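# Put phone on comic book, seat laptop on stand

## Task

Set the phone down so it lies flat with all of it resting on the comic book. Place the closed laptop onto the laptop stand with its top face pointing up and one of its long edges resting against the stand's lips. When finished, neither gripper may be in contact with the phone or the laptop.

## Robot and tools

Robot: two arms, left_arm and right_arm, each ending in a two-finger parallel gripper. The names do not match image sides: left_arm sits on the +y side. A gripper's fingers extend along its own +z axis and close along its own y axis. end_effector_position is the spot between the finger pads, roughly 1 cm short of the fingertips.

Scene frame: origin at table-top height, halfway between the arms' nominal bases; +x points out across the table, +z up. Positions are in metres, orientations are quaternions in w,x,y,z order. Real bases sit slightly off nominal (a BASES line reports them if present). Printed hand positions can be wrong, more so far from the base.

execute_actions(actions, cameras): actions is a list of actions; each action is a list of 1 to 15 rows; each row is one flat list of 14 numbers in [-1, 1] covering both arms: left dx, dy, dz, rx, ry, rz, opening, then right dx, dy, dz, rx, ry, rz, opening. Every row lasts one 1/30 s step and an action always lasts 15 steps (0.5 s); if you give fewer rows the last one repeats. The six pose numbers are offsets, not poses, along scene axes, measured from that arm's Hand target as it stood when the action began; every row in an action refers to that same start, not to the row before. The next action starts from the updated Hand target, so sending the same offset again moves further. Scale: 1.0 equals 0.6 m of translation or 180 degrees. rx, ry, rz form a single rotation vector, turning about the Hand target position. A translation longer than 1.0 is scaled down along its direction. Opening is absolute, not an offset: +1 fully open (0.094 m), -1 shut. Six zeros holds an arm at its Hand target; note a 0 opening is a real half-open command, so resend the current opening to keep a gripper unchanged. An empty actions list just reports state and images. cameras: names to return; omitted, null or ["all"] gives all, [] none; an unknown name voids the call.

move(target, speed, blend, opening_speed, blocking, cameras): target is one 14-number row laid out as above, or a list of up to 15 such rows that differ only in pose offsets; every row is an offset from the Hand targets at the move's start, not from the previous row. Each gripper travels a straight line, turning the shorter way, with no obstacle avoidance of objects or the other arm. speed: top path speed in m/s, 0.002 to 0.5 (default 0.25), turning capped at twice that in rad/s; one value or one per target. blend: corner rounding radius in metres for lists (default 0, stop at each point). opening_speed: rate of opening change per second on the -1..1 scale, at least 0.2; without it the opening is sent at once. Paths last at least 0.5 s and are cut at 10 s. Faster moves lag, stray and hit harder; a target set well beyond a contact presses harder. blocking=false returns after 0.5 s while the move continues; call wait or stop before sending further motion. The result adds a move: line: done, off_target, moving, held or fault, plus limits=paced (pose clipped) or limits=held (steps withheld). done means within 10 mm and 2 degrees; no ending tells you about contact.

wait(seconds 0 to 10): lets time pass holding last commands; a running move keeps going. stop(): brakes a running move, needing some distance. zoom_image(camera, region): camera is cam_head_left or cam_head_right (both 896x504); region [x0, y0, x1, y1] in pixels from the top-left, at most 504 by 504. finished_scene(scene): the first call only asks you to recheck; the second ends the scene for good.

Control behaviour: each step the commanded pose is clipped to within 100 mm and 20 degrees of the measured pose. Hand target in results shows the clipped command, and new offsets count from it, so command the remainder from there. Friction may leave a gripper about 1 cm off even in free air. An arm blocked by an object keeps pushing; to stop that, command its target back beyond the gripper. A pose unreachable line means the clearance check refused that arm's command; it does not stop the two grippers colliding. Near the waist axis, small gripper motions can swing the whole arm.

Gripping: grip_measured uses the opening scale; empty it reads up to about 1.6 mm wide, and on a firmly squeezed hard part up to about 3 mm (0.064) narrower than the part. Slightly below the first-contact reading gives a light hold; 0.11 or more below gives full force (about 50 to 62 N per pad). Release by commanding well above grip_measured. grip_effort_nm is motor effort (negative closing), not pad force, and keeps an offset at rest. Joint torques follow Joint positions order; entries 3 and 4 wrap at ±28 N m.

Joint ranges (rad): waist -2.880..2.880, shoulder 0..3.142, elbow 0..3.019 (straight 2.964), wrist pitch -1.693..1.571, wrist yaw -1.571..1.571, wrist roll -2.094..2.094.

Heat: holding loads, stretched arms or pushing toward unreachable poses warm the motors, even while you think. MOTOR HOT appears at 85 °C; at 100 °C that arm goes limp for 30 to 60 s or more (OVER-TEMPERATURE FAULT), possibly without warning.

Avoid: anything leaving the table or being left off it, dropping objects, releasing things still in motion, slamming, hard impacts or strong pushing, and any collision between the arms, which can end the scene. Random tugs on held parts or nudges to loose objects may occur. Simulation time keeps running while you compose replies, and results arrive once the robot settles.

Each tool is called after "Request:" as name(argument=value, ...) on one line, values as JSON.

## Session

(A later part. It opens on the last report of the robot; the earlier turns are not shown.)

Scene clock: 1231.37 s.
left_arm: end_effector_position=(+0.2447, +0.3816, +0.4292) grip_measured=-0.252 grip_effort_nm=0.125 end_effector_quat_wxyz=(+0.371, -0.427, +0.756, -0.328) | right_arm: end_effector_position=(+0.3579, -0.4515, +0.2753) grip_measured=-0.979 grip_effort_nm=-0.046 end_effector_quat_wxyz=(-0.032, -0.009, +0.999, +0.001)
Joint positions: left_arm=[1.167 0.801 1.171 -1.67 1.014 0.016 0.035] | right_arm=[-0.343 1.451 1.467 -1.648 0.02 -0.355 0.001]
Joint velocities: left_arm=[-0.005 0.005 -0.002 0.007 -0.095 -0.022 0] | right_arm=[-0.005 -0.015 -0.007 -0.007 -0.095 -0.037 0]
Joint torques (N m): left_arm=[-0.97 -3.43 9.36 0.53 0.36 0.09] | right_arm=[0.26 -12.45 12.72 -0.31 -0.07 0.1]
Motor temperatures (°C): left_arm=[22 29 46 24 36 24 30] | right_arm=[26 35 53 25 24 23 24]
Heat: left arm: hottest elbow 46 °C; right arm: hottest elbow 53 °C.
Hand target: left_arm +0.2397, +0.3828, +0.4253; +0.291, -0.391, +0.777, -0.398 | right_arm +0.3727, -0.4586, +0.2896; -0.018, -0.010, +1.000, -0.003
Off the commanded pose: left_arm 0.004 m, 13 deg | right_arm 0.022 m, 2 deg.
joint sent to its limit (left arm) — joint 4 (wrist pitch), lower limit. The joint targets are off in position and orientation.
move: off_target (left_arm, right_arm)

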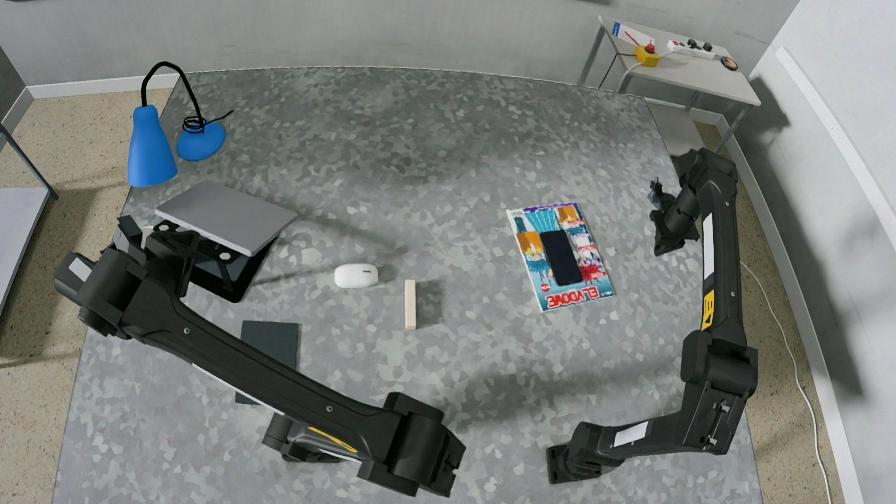

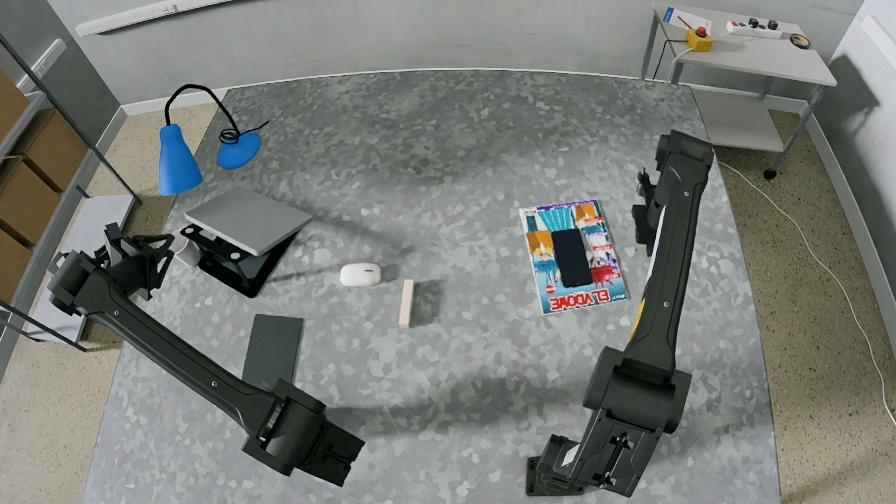

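Request:
zoom_image(camera="cam_head_left", region=[215, 172, 280, 212])

Request:
zoom_image(camera="cam_head_right", region=[235, 178, 300, 218])

Scaled by 7.754.

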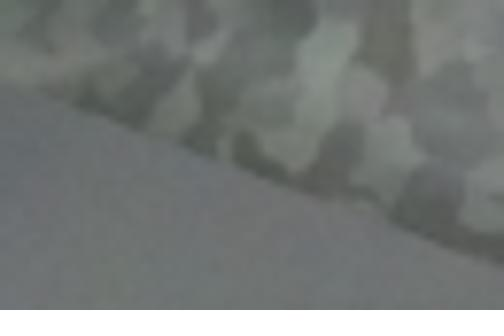

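Scaled by 7.754.

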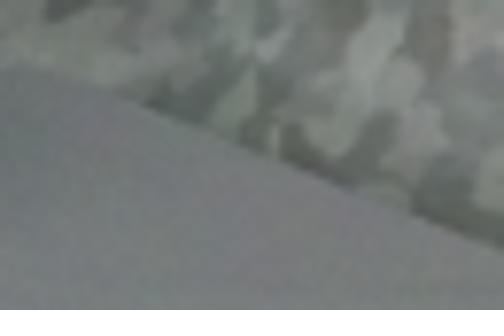

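Request:
move(target=[[0.24, 0.292, -0.2, 0.0145,0.042,0,-0.98, 0,0,0,0,0,0,-0.98],[0.24, 0.292, -0.37, 0.0145,0.042,0,-0.98, 0,0,0,0,0,0,-0.98]], speed=0.1, blend=0.02)

Request:
zoom_image(camera="cam_head_left", region=[130, 150, 330, 310])

Request:
zoom_image(camera="cam_head_right", region=[150, 150, 350, 310])

Scene clock: 1298.90 s.
left_arm: end_effector_position=(+0.3814, +0.5603, +0.2111) grip_measured=-0.974 grip_effort_nm=-0.305 end_effector_quat_wxyz=(+0.251, -0.417, +0.800, -0.351) | right_arm: end_effector_position=(+0.3579, -0.4515, +0.2753) grip_measured=-0.979 grip_effort_nm=-0.051 end_effector_quat_wxyz=(-0.032, -0.009, +0.999, +0.001)
Joint positions: left_arm=[0.998 1.527 1.209 -1.162 0.889 0.022 0.001] | right_arm=[-0.343 1.451 1.467 -1.648 0.02 -0.355 0.001]
Joint velocities: left_arm=[-0.005 0.005 -0.007 -0.012 -0.022 0.037 -0.001] | right_arm=[-0.005 -0.005 -0.007 0.002 0.007 -0.037 0.001]
Joint torques (N m): left_arm=[-2.43 -14.51 9.36 0.85 0.39 0.12] | right_arm=[0.15 -12.57 12.7 -0.34 -0.06 0.09]
Motor temperatures (°C): left_arm=[22 27 43 24 34 24 29] | right_arm=[26 35 54 25 24 23 24]
Heat: left arm: hottest elbow 43 °C; right arm: hottest elbow 54 °C.
Hand target: left_arm +0.3864, +0.5558, +0.2048; +0.248, -0.410, +0.804, -0.352 | right_arm +0.3727, -0.4586, +0.2896; -0.018, -0.010, +1.000, -0.003
Off the commanded pose: left_arm 0.008 m, 1 deg | right_arm 0.022 m, 2 deg.
move: off_target (right_arm)

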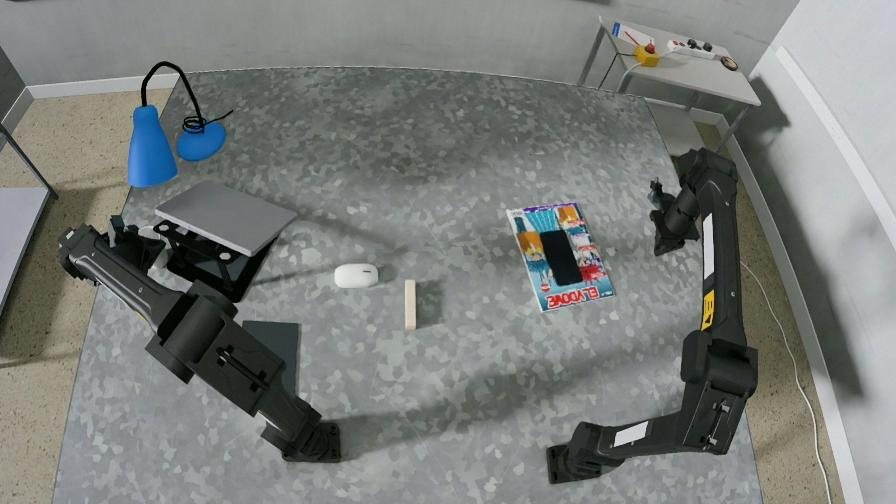

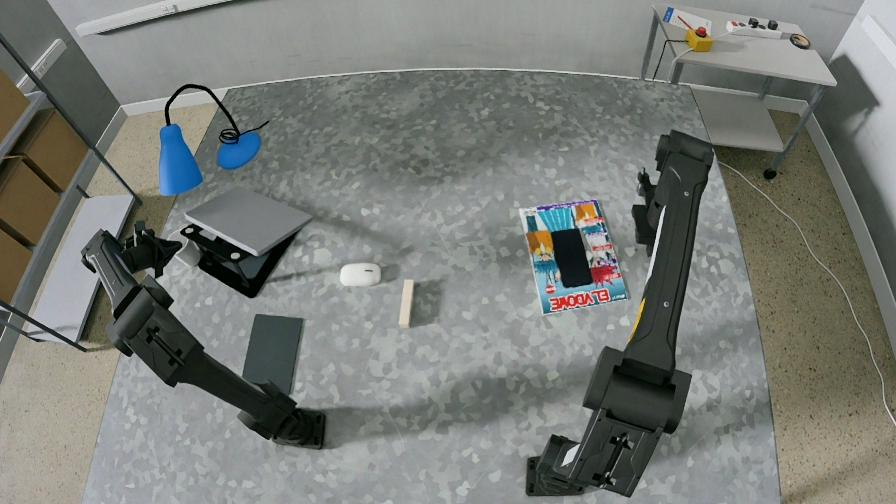

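Scaled by 2.520.

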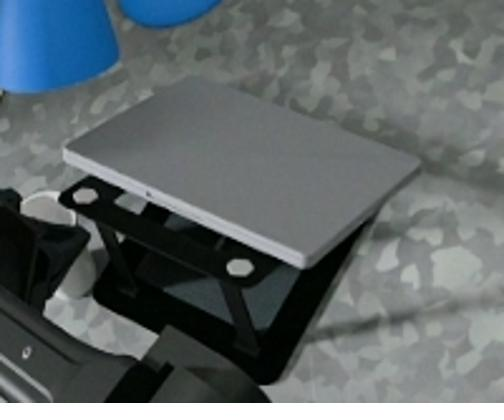

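Scaled by 2.520.

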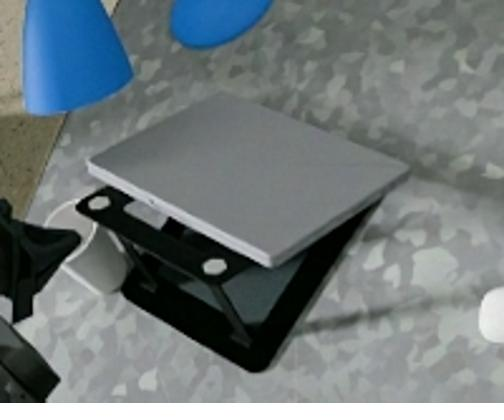

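Request:
move(target=[0.077, -0.03, -0.09, 0,0,0,-0.98, 0,0,0,0,0,0,-0.98], speed=0.06)

Request:
zoom_image(camera="cam_head_left", region=[140, 170, 260, 290])

Request:
zoom_image(camera="cam_head_right", region=[160, 170, 280, 290])

Scene clock: 1307.93 s.
left_arm: end_effector_position=(+0.4291, +0.5421, +0.1600) grip_measured=-0.974 grip_effort_nm=-0.310 end_effector_quat_wxyz=(+0.255, -0.410, +0.803, -0.349) | right_arm: end_effector_position=(+0.3579, -0.4515, +0.2753) grip_measured=-0.979 grip_effort_nm=-0.051 end_effector_quat_wxyz=(-0.032, -0.009, +0.999, +0.001)
Joint positions: left_arm=[0.888 1.585 1.128 -0.888 0.873 -0.134 0.001] | right_arm=[-0.343 1.451 1.467 -1.648 0.02 -0.355 0.001]
Joint velocities: left_arm=[-0.005 -0.005 -0.012 -0.002 0.037 0.022 0] | right_arm=[-0.005 -0.005 -0.007 0.012 -0.007 -0.051 -0.001]
Joint torques (N m): left_arm=[-2.55 -14.45 8.94 1.2 0.34 -0.04] | right_arm=[0.15 -12.45 12.74 -0.28 -0.06 0.08]
Motor temperatures (°C): left_arm=[22 27 43 24 33 24 29] | right_arm=[26 35 54 25 24 23 24]
Heat: left arm: hottest elbow 43 °C; right arm: hottest elbow 54 °C.
Hand target: left_arm +0.4328, +0.5372, +0.1515; +0.249, -0.410, +0.804, -0.352 | right_arm +0.3727, -0.4586, +0.2896; -0.018, -0.010, +1.000, -0.003
Off the commanded pose: left_arm 0.011 m, 1 deg | right_arm 0.022 m, 2 deg.
move: off_target (left_arm, right_arm)

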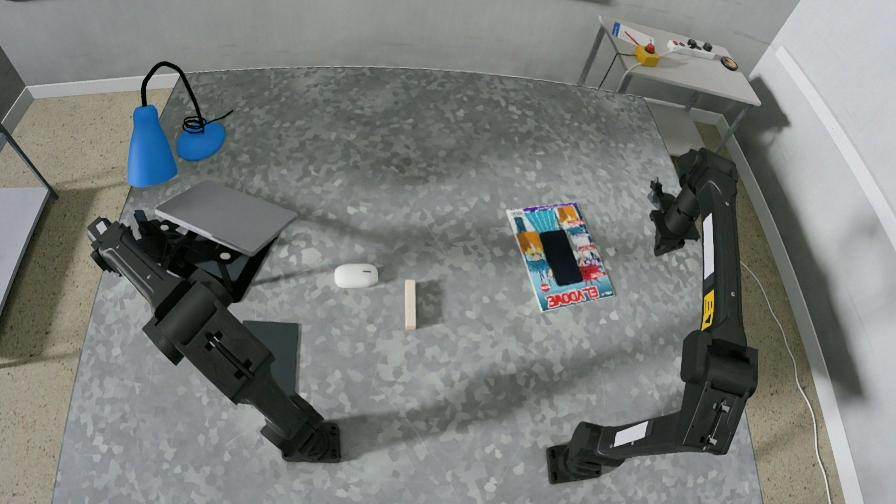

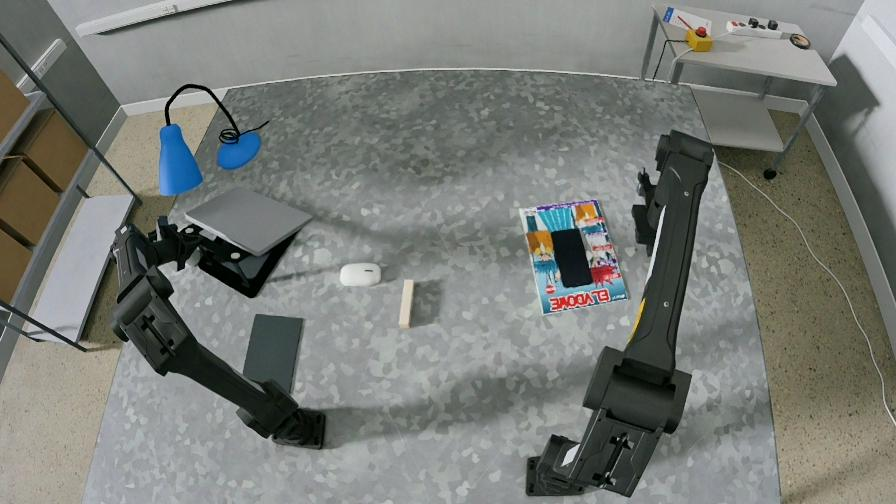

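Scaled by 4.200.

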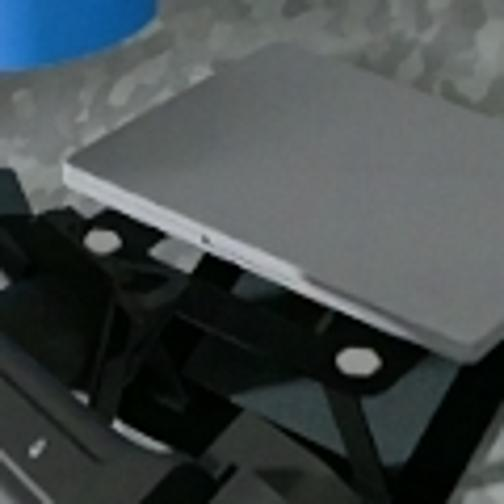

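Scaled by 4.200.

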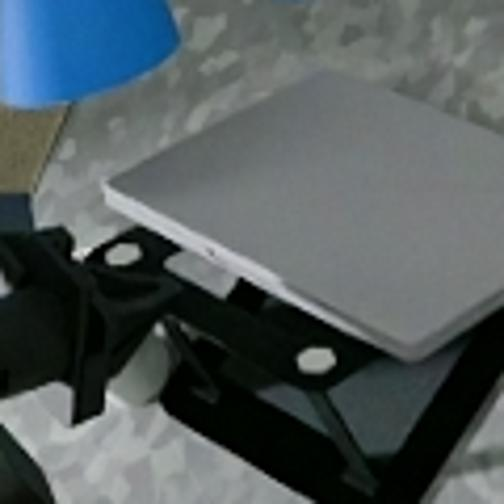

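Request:
move(target=[0.03, -0.014, -0.027, 0,0,0,-0.98, 0,0,0,0,0,0,-0.98], speed=0.04)

Request:
zoom_image(camera="cam_head_left", region=[140, 170, 260, 290])

Request:
zoom_image(camera="cam_head_right", region=[160, 170, 280, 290])

Scene clock: 1312.53 s.
left_arm: end_effector_position=(+0.4473, +0.5342, +0.1446) grip_measured=-0.974 grip_effort_nm=-0.310 end_effector_quat_wxyz=(+0.255, -0.410, +0.803, -0.349) | right_arm: end_effector_position=(+0.3579, -0.4515, +0.2753) grip_measured=-0.979 grip_effort_nm=-0.051 end_effector_quat_wxyz=(-0.032, -0.009, +0.999, +0.001)
Joint positions: left_arm=[0.846 1.608 1.108 -0.795 0.863 -0.198 0.001] | right_arm=[-0.343 1.451 1.467 -1.648 0.02 -0.355 0.001]
Joint velocities: left_arm=[0.015 -0.005 -0.002 0.002 0.022 -0.037 0.001] | right_arm=[-0.015 0.005 -0.012 0.002 0.007 -0.081 0]
Joint torques (N m): left_arm=[-3.31 -14.92 8.65 1.42 0.3 -0.03] | right_arm=[0.21 -12.51 12.72 -0.28 -0.06 0.09]
Motor temperatures (°C): left_arm=[22 27 42 24 33 24 29] | right_arm=[26 35 54 25 24 23 24]
Heat: left arm: hottest elbow 42 °C; right arm: hottest elbow 54 °C.
Hand target: left_arm +0.4509, +0.5285, +0.1355; +0.249, -0.410, +0.804, -0.352 | right_arm +0.3727, -0.4586, +0.2896; -0.018, -0.010, +1.000, -0.003
Off the commanded pose: left_arm 0.011 m, 1 deg | right_arm 0.022 m, 2 deg.
move: off_target (left_arm, right_arm)

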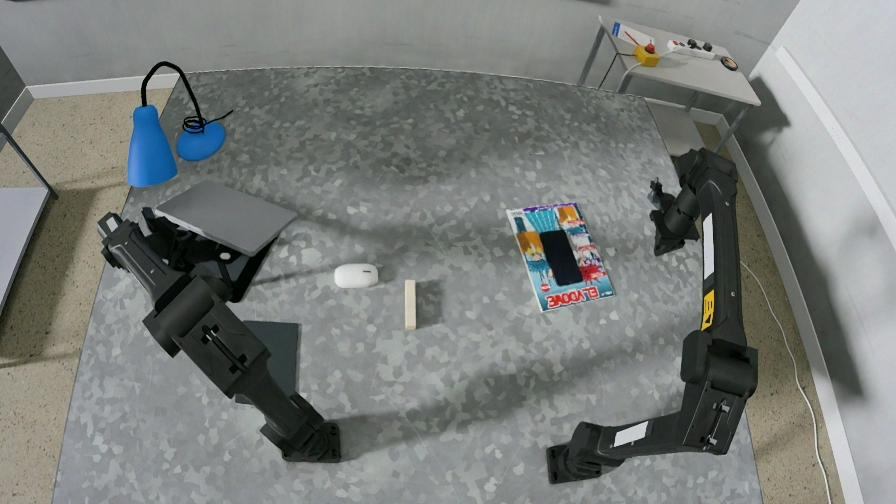

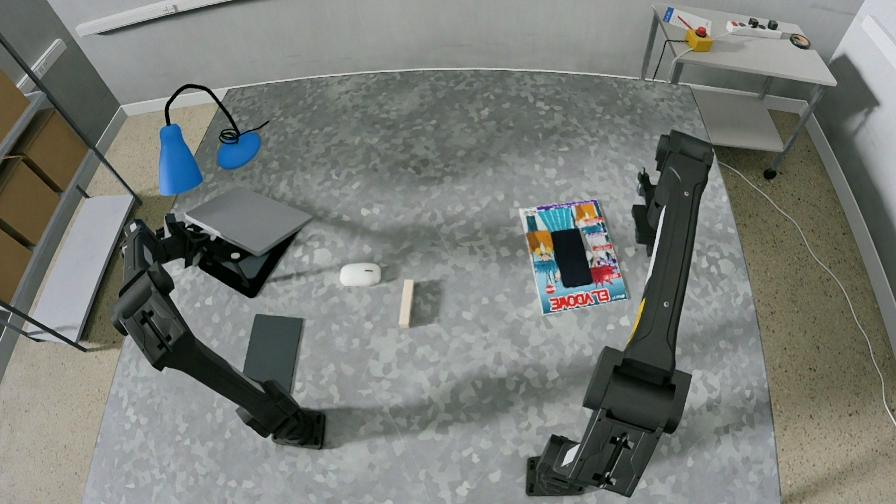

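Scaled by 4.200.

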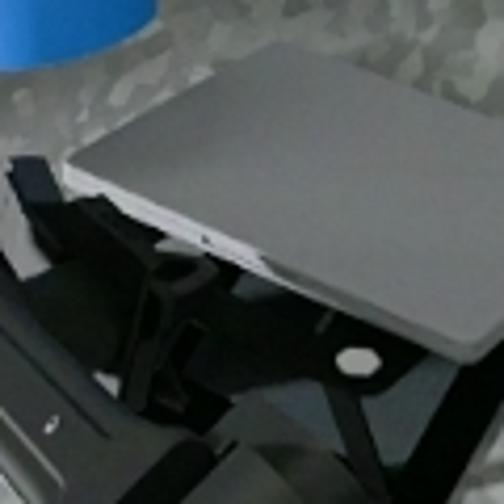

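Scaled by 4.200.

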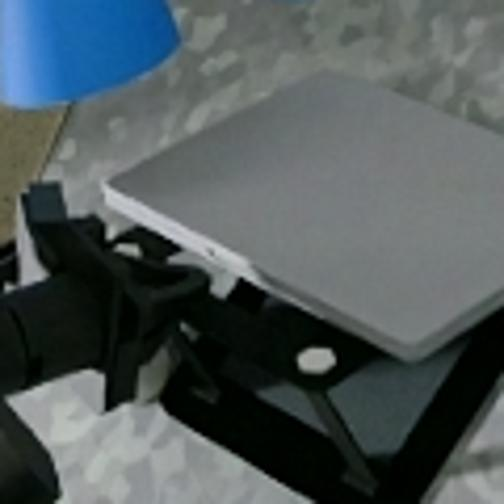

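Request:
move(target=[0.027, -0.0125, -0.01, 0,0,0,-0.98, 0,0,0,0,0,0,-0.98], speed=0.04)

Request:
zoom_image(camera="cam_head_left", region=[140, 170, 260, 290])

Request:
zoom_image(camera="cam_head_right", region=[160, 170, 280, 290])

Scene clock: 1316.83 s.
left_arm: end_effector_position=(+0.4644, +0.5271, +0.1402) grip_measured=-0.974 grip_effort_nm=-0.305 end_effector_quat_wxyz=(+0.257, -0.409, +0.803, -0.349) | right_arm: end_effector_position=(+0.3579, -0.4515, +0.2753) grip_measured=-0.979 grip_effort_nm=-0.051 end_effector_quat_wxyz=(-0.032, -0.009, +0.999, +0.001)
Joint positions: left_arm=[0.808 1.622 1.108 -0.737 0.853 -0.253 0.001] | right_arm=[-0.343 1.451 1.467 -1.648 0.02 -0.355 0.001]
Joint velocities: left_arm=[-0.005 -0.015 -0.002 0.017 -0.007 -0.066 0] | right_arm=[-0.005 -0.024 -0.002 0.012 0.007 -0.051 -0.001]
Joint torques (N m): left_arm=[-2.26 -14.62 8.72 1.37 0.31 -0.04] | right_arm=[0.15 -12.45 12.74 -0.28 -0.06 0.09]
Motor temperatures (°C): left_arm=[22 28 42 24 33 24 29] | right_arm=[26 35 54 25 24 23 24]
Heat: left arm: hottest elbow 42 °C; right arm: hottest elbow 54 °C.
Hand target: left_arm +0.4670, +0.5209, +0.1298; +0.249, -0.410, +0.804, -0.352 | right_arm +0.3727, -0.4586, +0.2896; -0.018, -0.010, +1.000, -0.003
Off the commanded pose: left_arm 0.013 m, 1 deg | right_arm 0.022 m, 2 deg.
move: off_target (left_arm, right_arm)

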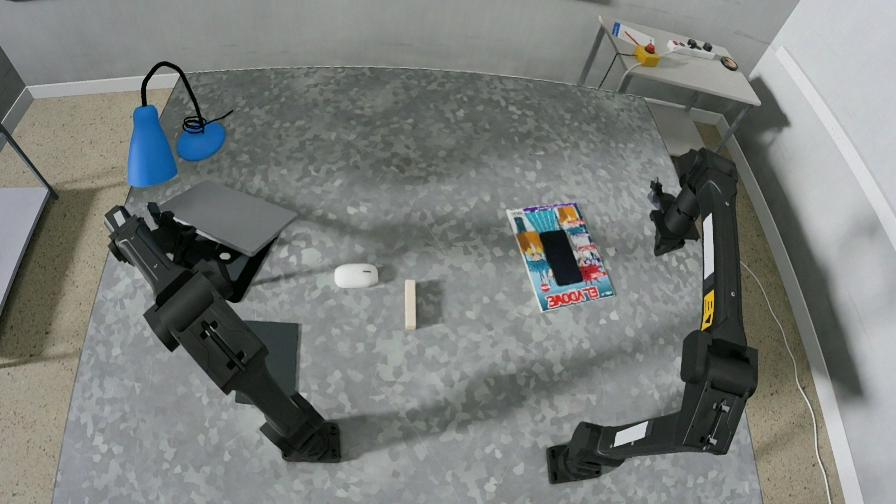

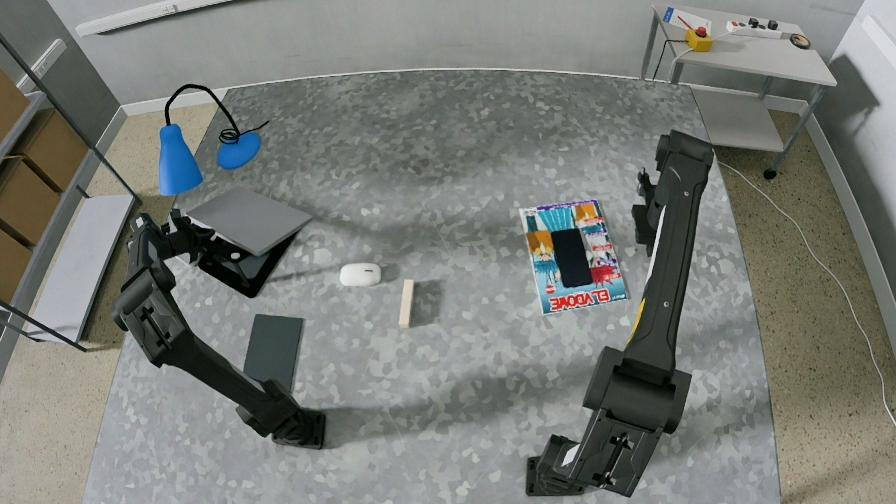

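Scaled by 4.200.

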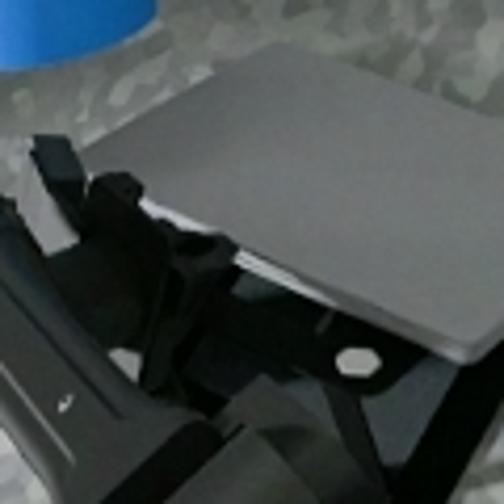

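Scaled by 4.200.

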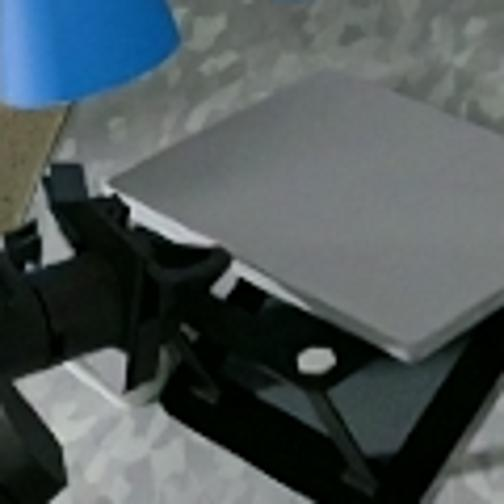

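Request:
move(target=[0.024, -0.011, -0.005, 0,0,0,-0.98, 0,0,0,0,0,0,-0.98], speed=0.03)

Request:
zoom_image(camera="cam_head_left", region=[140, 170, 260, 290])

Request:
zoom_image(camera="cam_head_right", region=[160, 170, 280, 290])

Scene clock: 1321.27 s.
left_arm: end_effector_position=(+0.4677, +0.5274, +0.1394) grip_measured=-0.974 grip_effort_nm=-0.310 end_effector_quat_wxyz=(+0.255, -0.422, +0.797, -0.350) | right_arm: end_effector_position=(+0.3579, -0.4515, +0.2753) grip_measured=-0.979 grip_effort_nm=-0.051 end_effector_quat_wxyz=(-0.032, -0.009, +0.999, +0.001)
Joint positions: left_arm=[0.802 1.622 1.106 -0.716 0.845 -0.298 0.001] | right_arm=[-0.343 1.451 1.467 -1.648 0.02 -0.355 0.001]
Joint velocities: left_arm=[-0.005 -0.024 -0.007 -0.007 -0.022 -0.022 0.001] | right_arm=[-0.005 -0.005 -0.017 0.002 -0.022 -0.007 0]
Joint torques (N m): left_arm=[-4.01 -13.74 8.85 2.11 0.17 -0.02] | right_arm=[0.26 -12.45 12.71 -0.27 -0.06 0.1]
Motor temperatures (°C): left_arm=[22 28 42 24 33 24 29] | right_arm=[26 35 54 25 24 23 24]
Heat: left arm: hottest elbow 42 °C; right arm: hottest elbow 54 °C.
Hand target: left_arm +0.4814, +0.5142, +0.1270; +0.249, -0.410, +0.804, -0.352 | right_arm +0.3727, -0.4586, +0.2896; -0.018, -0.010, +1.000, -0.003
Off the commanded pose: left_arm 0.023 m, 2 deg | right_arm 0.022 m, 2 deg.
move: off_target (left_arm, right_arm)

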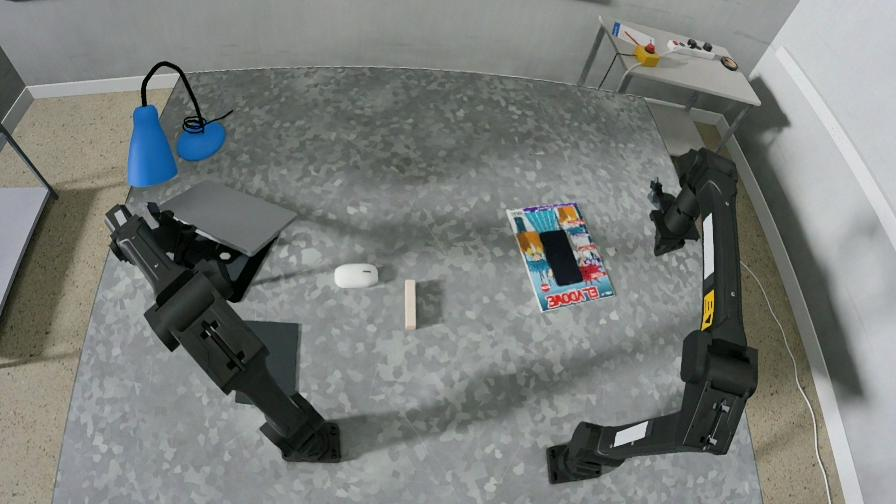

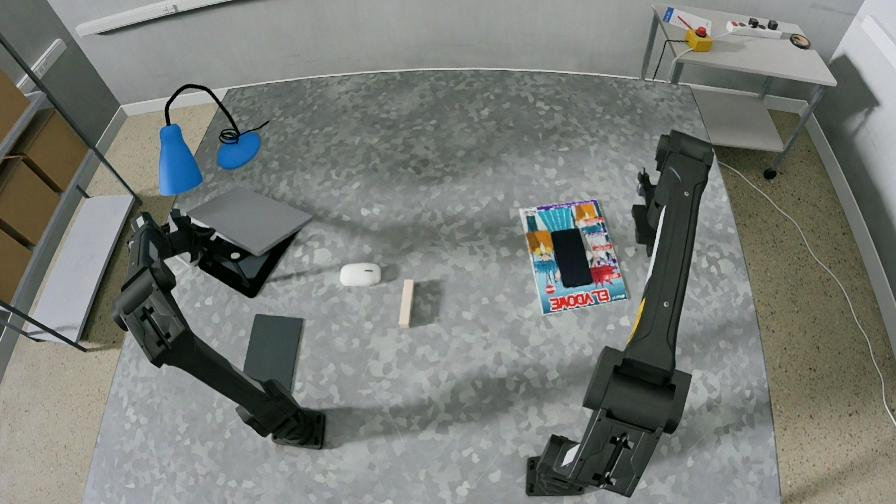

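Scaled by 4.200.

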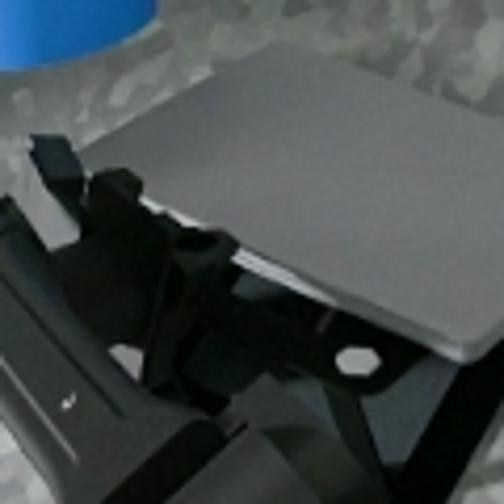

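Scaled by 4.200.

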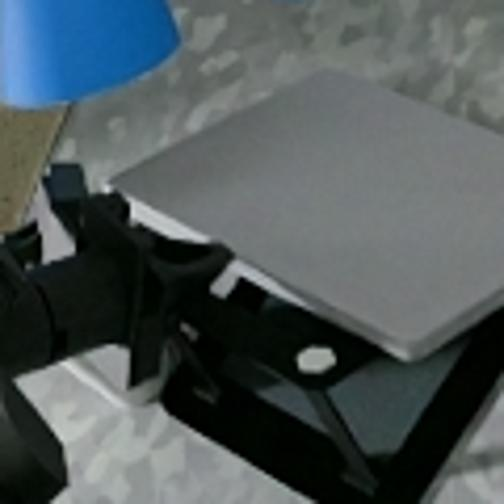

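Request:
move(target=[0.018, -0.008, -0.008, 0,0,0,-0.98, 0,0,0,0,0,0,-0.98], speed=0.03)

Request:
zoom_image(camera="cam_head_left", region=[140, 170, 310, 310])

Request:
zoom_image(camera="cam_head_right", region=[160, 170, 330, 310])

Scene clock: 1324.57 s.
left_arm: end_effector_position=(+0.4731, +0.5275, +0.1393) grip_measured=-0.974 grip_effort_nm=-0.305 end_effector_quat_wxyz=(+0.259, -0.426, +0.794, -0.347) | right_arm: end_effector_position=(+0.3579, -0.4515, +0.2753) grip_measured=-0.979 grip_effort_nm=-0.051 end_effector_quat_wxyz=(-0.032, -0.009, +0.999, +0.001)
Joint positions: left_arm=[0.792 1.622 1.103 -0.684 0.837 -0.329 0.001] | right_arm=[-0.343 1.451 1.467 -1.648 0.02 -0.355 0.001]
Joint velocities: left_arm=[-0.024 -0.005 -0.002 -0.012 -0.007 -0.066 -0.001] | right_arm=[-0.015 0.005 -0.007 -0.027 -0.022 -0.022 0]
Joint torques (N m): left_arm=[-5.48 -12.75 9.26 2.44 0.2 0.01] | right_arm=[0.21 -12.51 12.75 -0.28 -0.06 0.09]
Motor temperatures (°C): left_arm=[22 28 42 24 33 24 29] | right_arm=[26 35 54 25 24 23 24]
Heat: left arm: hottest elbow 42 °C; right arm: hottest elbow 54 °C.
Hand target: left_arm +0.4922, +0.5092, +0.1223; +0.249, -0.410, +0.804, -0.352 | right_arm +0.3727, -0.4586, +0.2896; -0.018, -0.010, +1.000, -0.003
Off the commanded pose: left_arm 0.031 m, 2 deg | right_arm 0.022 m, 2 deg.
move: off_target (left_arm, right_arm)

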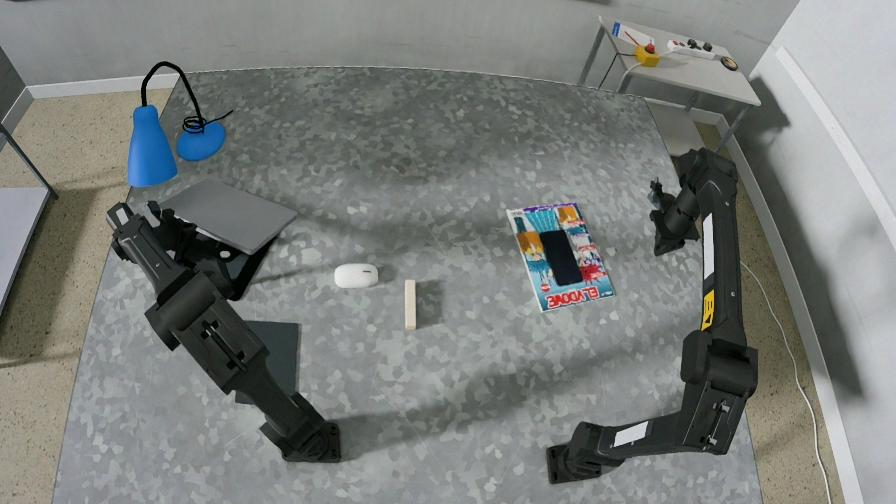

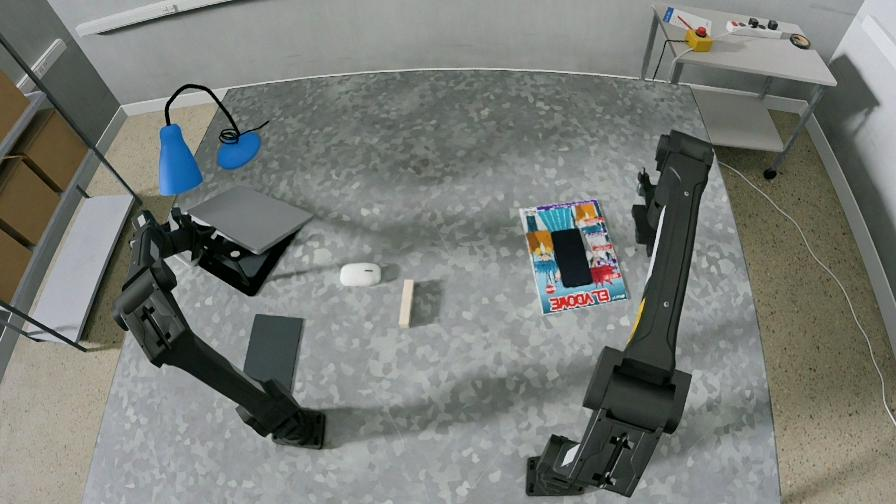

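Scaled by 2.965.

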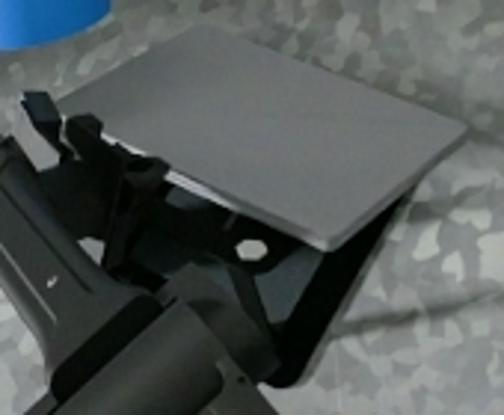

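Scaled by 2.965.

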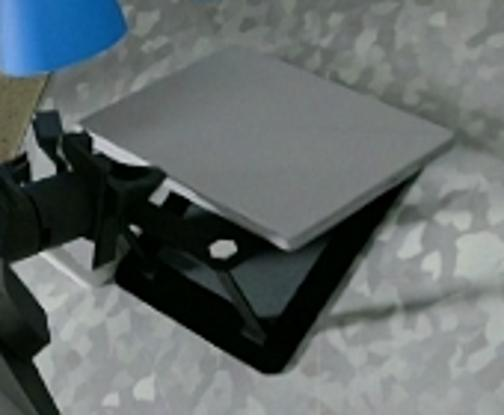

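Request:
zoom_image(camera="cam_head_left", region=[200, 165, 300, 225])

Request:
zoom_image(camera="cam_head_right", region=[225, 170, 325, 230])

Scaled by 5.040.

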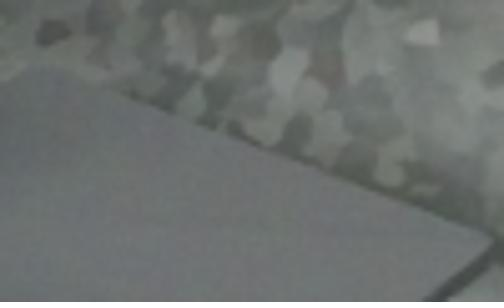

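Scaled by 5.040.

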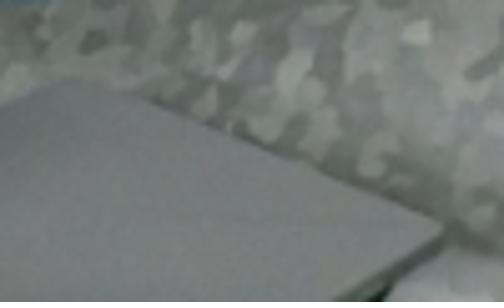

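Request:
move(target=[[-0.153, 0.083, 0.163, 0,0,0,-0.98, 0,0,0,0,0,0,-0.98],[-0.2, 0.05, 0.4, 0,0,0,-0.98, 0,0,0,0,0,0,-0.98],[-0.42, -0.25, 0.5, 0,0,0,-0.98, 0,0,0,0,0,0,-0.98]], speed=0.1, blend=0.02)

Request:
zoom_image(camera="cam_head_left", region=[130, 150, 330, 310])

Request:
zoom_image(camera="cam_head_right", region=[150, 150, 350, 310])

Request:
zoom_image(camera="cam_head_left", region=[200, 165, 300, 225])

Scene clock: 1348.33 s.
left_arm: end_effector_position=(+0.2424, +0.3628, +0.4244) grip_measured=-0.974 grip_effort_nm=-0.310 end_effector_quat_wxyz=(+0.330, -0.438, +0.785, -0.288) | right_arm: end_effector_position=(+0.3579, -0.4515, +0.2753) grip_measured=-0.979 grip_effort_nm=-0.056 end_effector_quat_wxyz=(-0.032, -0.009, +0.999, +0.001)
Joint positions: left_arm=[1.064 0.766 1.194 -1.672 0.861 -0.076 0.001] | right_arm=[-0.343 1.451 1.467 -1.648 0.02 -0.355 0.001]
Joint velocities: left_arm=[0.005 -0.015 -0.007 0.002 0.037 0.007 0] | right_arm=[-0.024 0.015 -0.002 -0.007 0.037 -0.007 0]
Joint torques (N m): left_arm=[-0.62 -2.96 9.13 0.49 0.32 -0.03] | right_arm=[0.26 -12.51 12.72 -0.28 -0.06 0.09]
Motor temperatures (°C): left_arm=[23 28 42 24 32 24 28] | right_arm=[26 35 54 25 24 23 24]
Heat: left arm: hottest elbow 42 °C; right arm: hottest elbow 54 °C.
Hand target: left_arm +0.2376, +0.3642, +0.4206; +0.248, -0.410, +0.803, -0.353 | right_arm +0.3727, -0.4586, +0.2896; -0.018, -0.010, +1.000, -0.003
Off the commanded pose: left_arm 0.005 m, 12 deg | right_arm 0.022 m, 2 deg.
joint sent to its limit (left arm) — joint 4 (wrist pitch), lower limit. The joint targets are off in position and orientation.
move: off_target (left_arm, right_arm)

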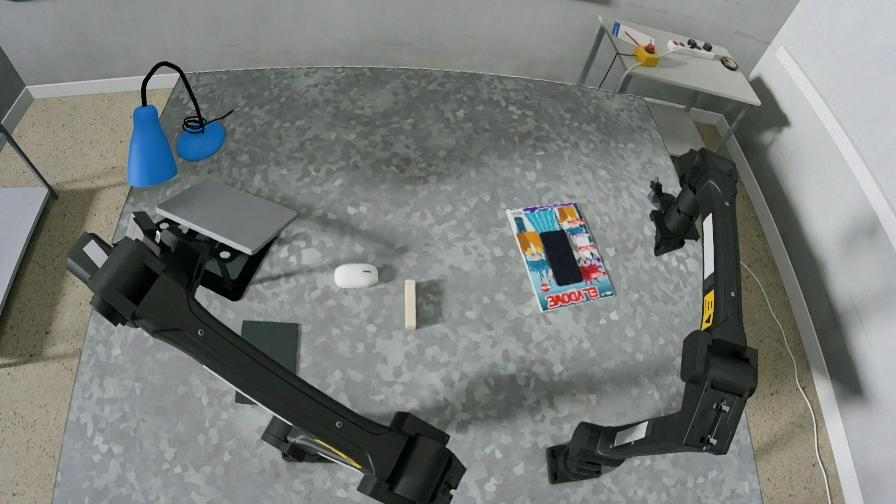

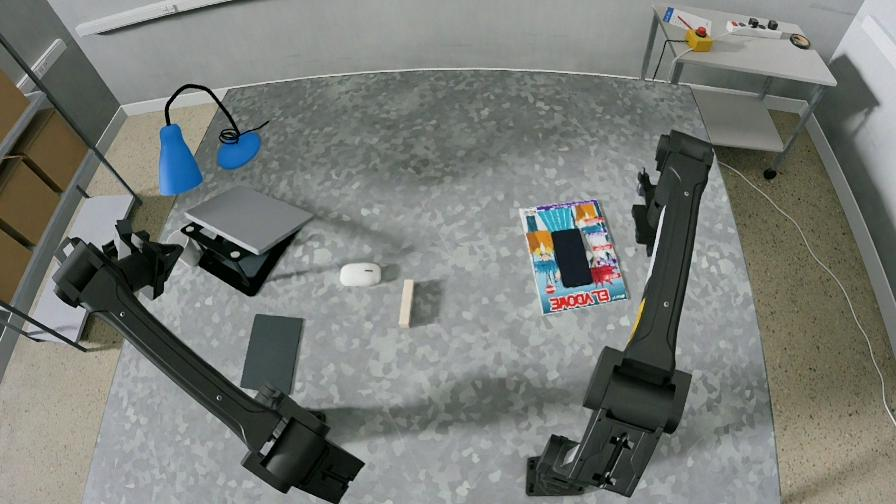

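Scaled by 2.520.

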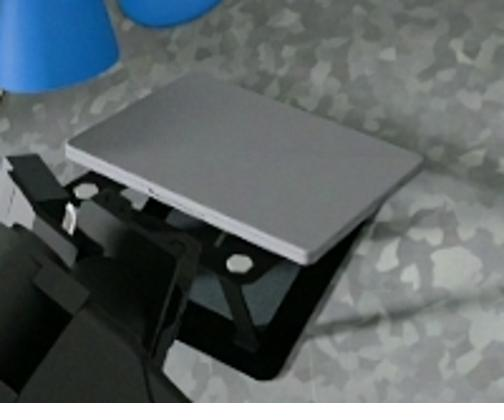

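Scaled by 2.520.

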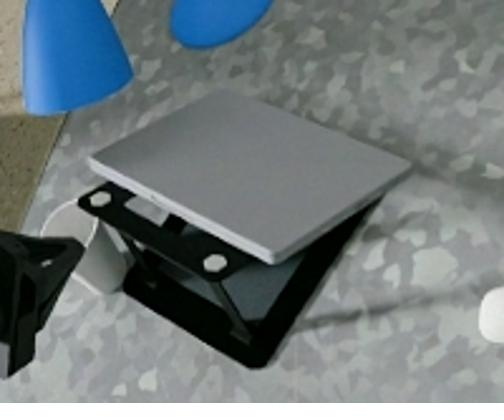

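Scaled by 5.040.

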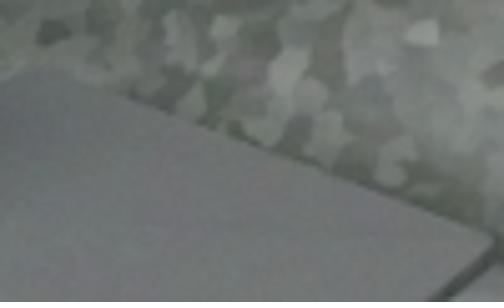

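Request:
zoom_image(camera="cam_head_left", region=[140, 170, 220, 234])

Request:
zoom_image(camera="cam_head_left", region=[230, 200, 310, 264])

Request:
zoom_image(camera="cam_head_right", region=[175, 175, 255, 239])

Request:
zoom_image(camera="cam_head_right", region=[240, 200, 320, 264])

Scaled by 6.300.

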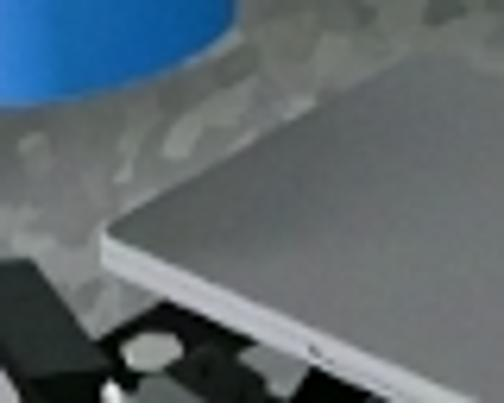

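Scaled by 6.300.

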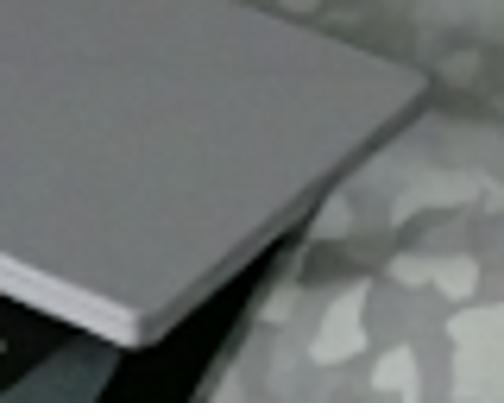

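Scaled by 6.300.

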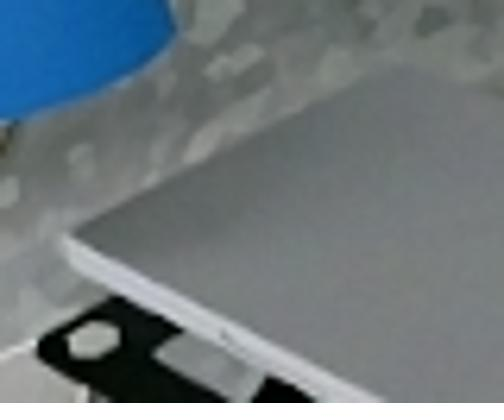

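Scaled by 6.300.

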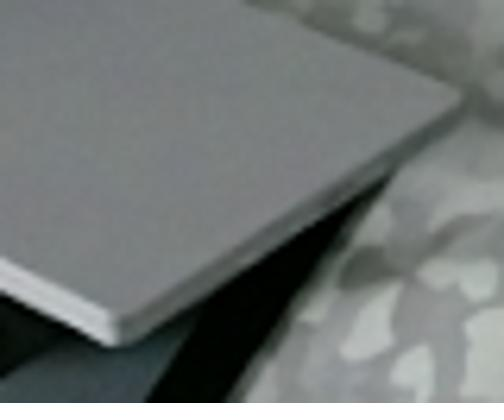

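Request:
move(target=[[0.427, 0.248, -0.2, 0.0634,0.184,0,-0.98, 0,0,0,0,0,0,-0.98],[0.427, 0.248, -0.40, 0.0634,0.184,0,-0.98, 0,0,0,0,0,0,-0.98]], speed=0.12, blend=0.02)

Request:
zoom_image(camera="cam_head_left", region=[130, 150, 330, 310])

Request:
zoom_image(camera="cam_head_right", region=[150, 150, 350, 310])

Scene clock: 1392.83 s.
left_arm: end_effector_position=(+0.4921, +0.5150, +0.1899) grip_measured=-0.974 grip_effort_nm=-0.300 end_effector_quat_wxyz=(+0.055, -0.470, +0.870, -0.139) | right_arm: end_effector_position=(+0.3579, -0.4515, +0.2753) grip_measured=-0.979 grip_effort_nm=-0.051 end_effector_quat_wxyz=(-0.032, -0.009, +0.999, +0.001)
Joint positions: left_arm=[0.6 1.701 1.519 -1.313 0.29 -0.374 0.001] | right_arm=[-0.343 1.451 1.467 -1.648 0.02 -0.355 0.001]
Joint velocities: left_arm=[0.005 -0.015 -0.007 -0.012 -0.066 0.022 -0.001] | right_arm=[-0.015 -0.005 -0.007 0.012 -0.022 -0.007 0]
Joint torques (N m): left_arm=[-2.96 -17.26 9.81 1.07 0.01 -0.02] | right_arm=[0.15 -12.45 12.71 -0.29 -0.06 0.09]
Motor temperatures (°C): left_arm=[22 27 42 24 31 24 28] | right_arm=[26 35 55 25 24 23 24]
Heat: left arm: hottest elbow 42 °C; right arm: hottest elbow 55 °C.
Hand target: left_arm +0.4968, +0.5097, +0.1828; +0.053, -0.468, +0.871, -0.138 | right_arm +0.3727, -0.4586, +0.2896; -0.018, -0.010, +1.000, -0.003
Off the commanded pose: left_arm 0.010 m, 1 deg | right_arm 0.022 m, 2 deg.
move: off_target (right_arm)

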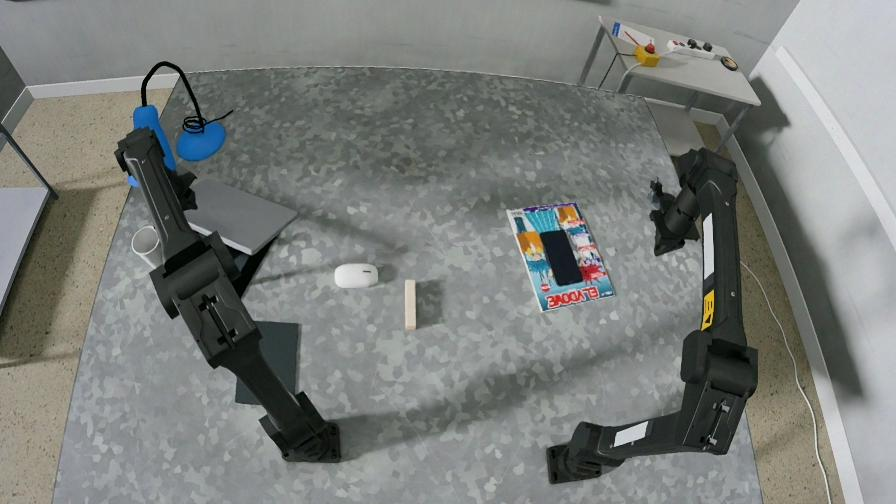

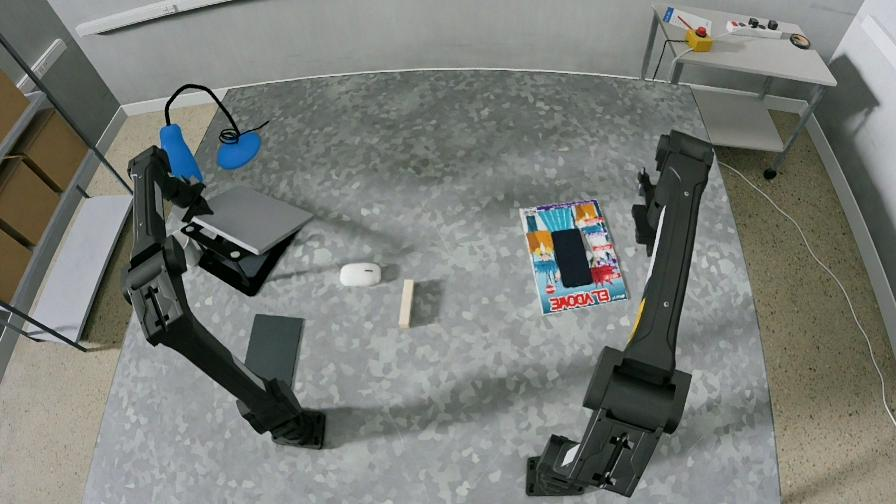

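Scaled by 2.520.

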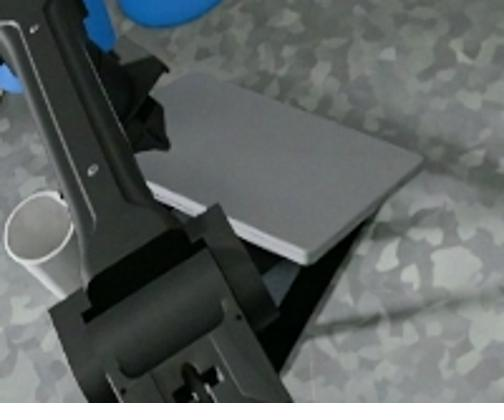

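Scaled by 2.520.

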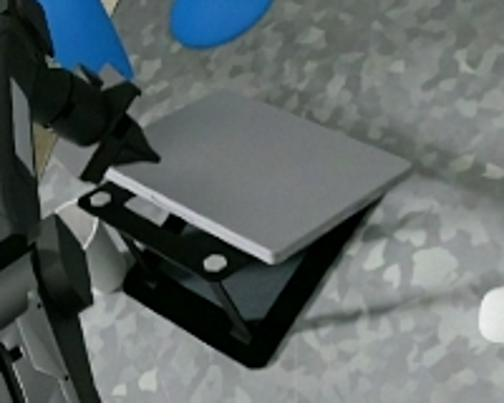

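Request:
move(target=[0.0, 0.0, -0.1, 0,0,0,-0.98, 0,0,0,0,0,0,-0.98], speed=0.04, cameras=[])

Scene clock: 1397.97 s.
left_arm: end_effector_position=(+0.4941, +0.5152, +0.1355) grip_measured=-0.974 grip_effort_nm=-0.300 end_effector_quat_wxyz=(+0.061, -0.469, +0.870, -0.138) | right_arm: end_effector_position=(+0.3579, -0.4515, +0.2753) grip_measured=-0.979 grip_effort_nm=-0.046 end_effector_quat_wxyz=(-0.032, -0.009, +0.999, +0.001)
Joint positions: left_arm=[0.598 1.734 1.414 -1.164 0.29 -0.375 0.001] | right_arm=[-0.343 1.451 1.467 -1.648 0.02 -0.355 0.001]
Joint velocities: left_arm=[0.005 -0.015 0.002 -0.002 -0.022 -0.081 0] | right_arm=[-0.015 0.005 -0.012 -0.007 -0.022 -0.007 0]
Joint torques (N m): left_arm=[-2.49 -16.32 8.85 1.05 0.03 -0.05] | right_arm=[0.21 -12.45 12.74 -0.29 -0.06 0.09]
Motor temperatures (°C): left_arm=[22 28 42 24 31 24 28] | right_arm=[26 35 55 25 24 23 24]
Heat: left arm: hottest elbow 42 °C; right arm: hottest elbow 55 °C.
Hand target: left_arm +0.4967, +0.5090, +0.1230; +0.053, -0.468, +0.871, -0.138 | right_arm +0.3727, -0.4586, +0.2896; -0.018, -0.010, +1.000, -0.003
Off the commanded pose: left_arm 0.014 m, 1 deg | right_arm 0.022 m, 2 deg.
move: off_target (left_arm, right_arm)
No camera images: "cameras" was empty.


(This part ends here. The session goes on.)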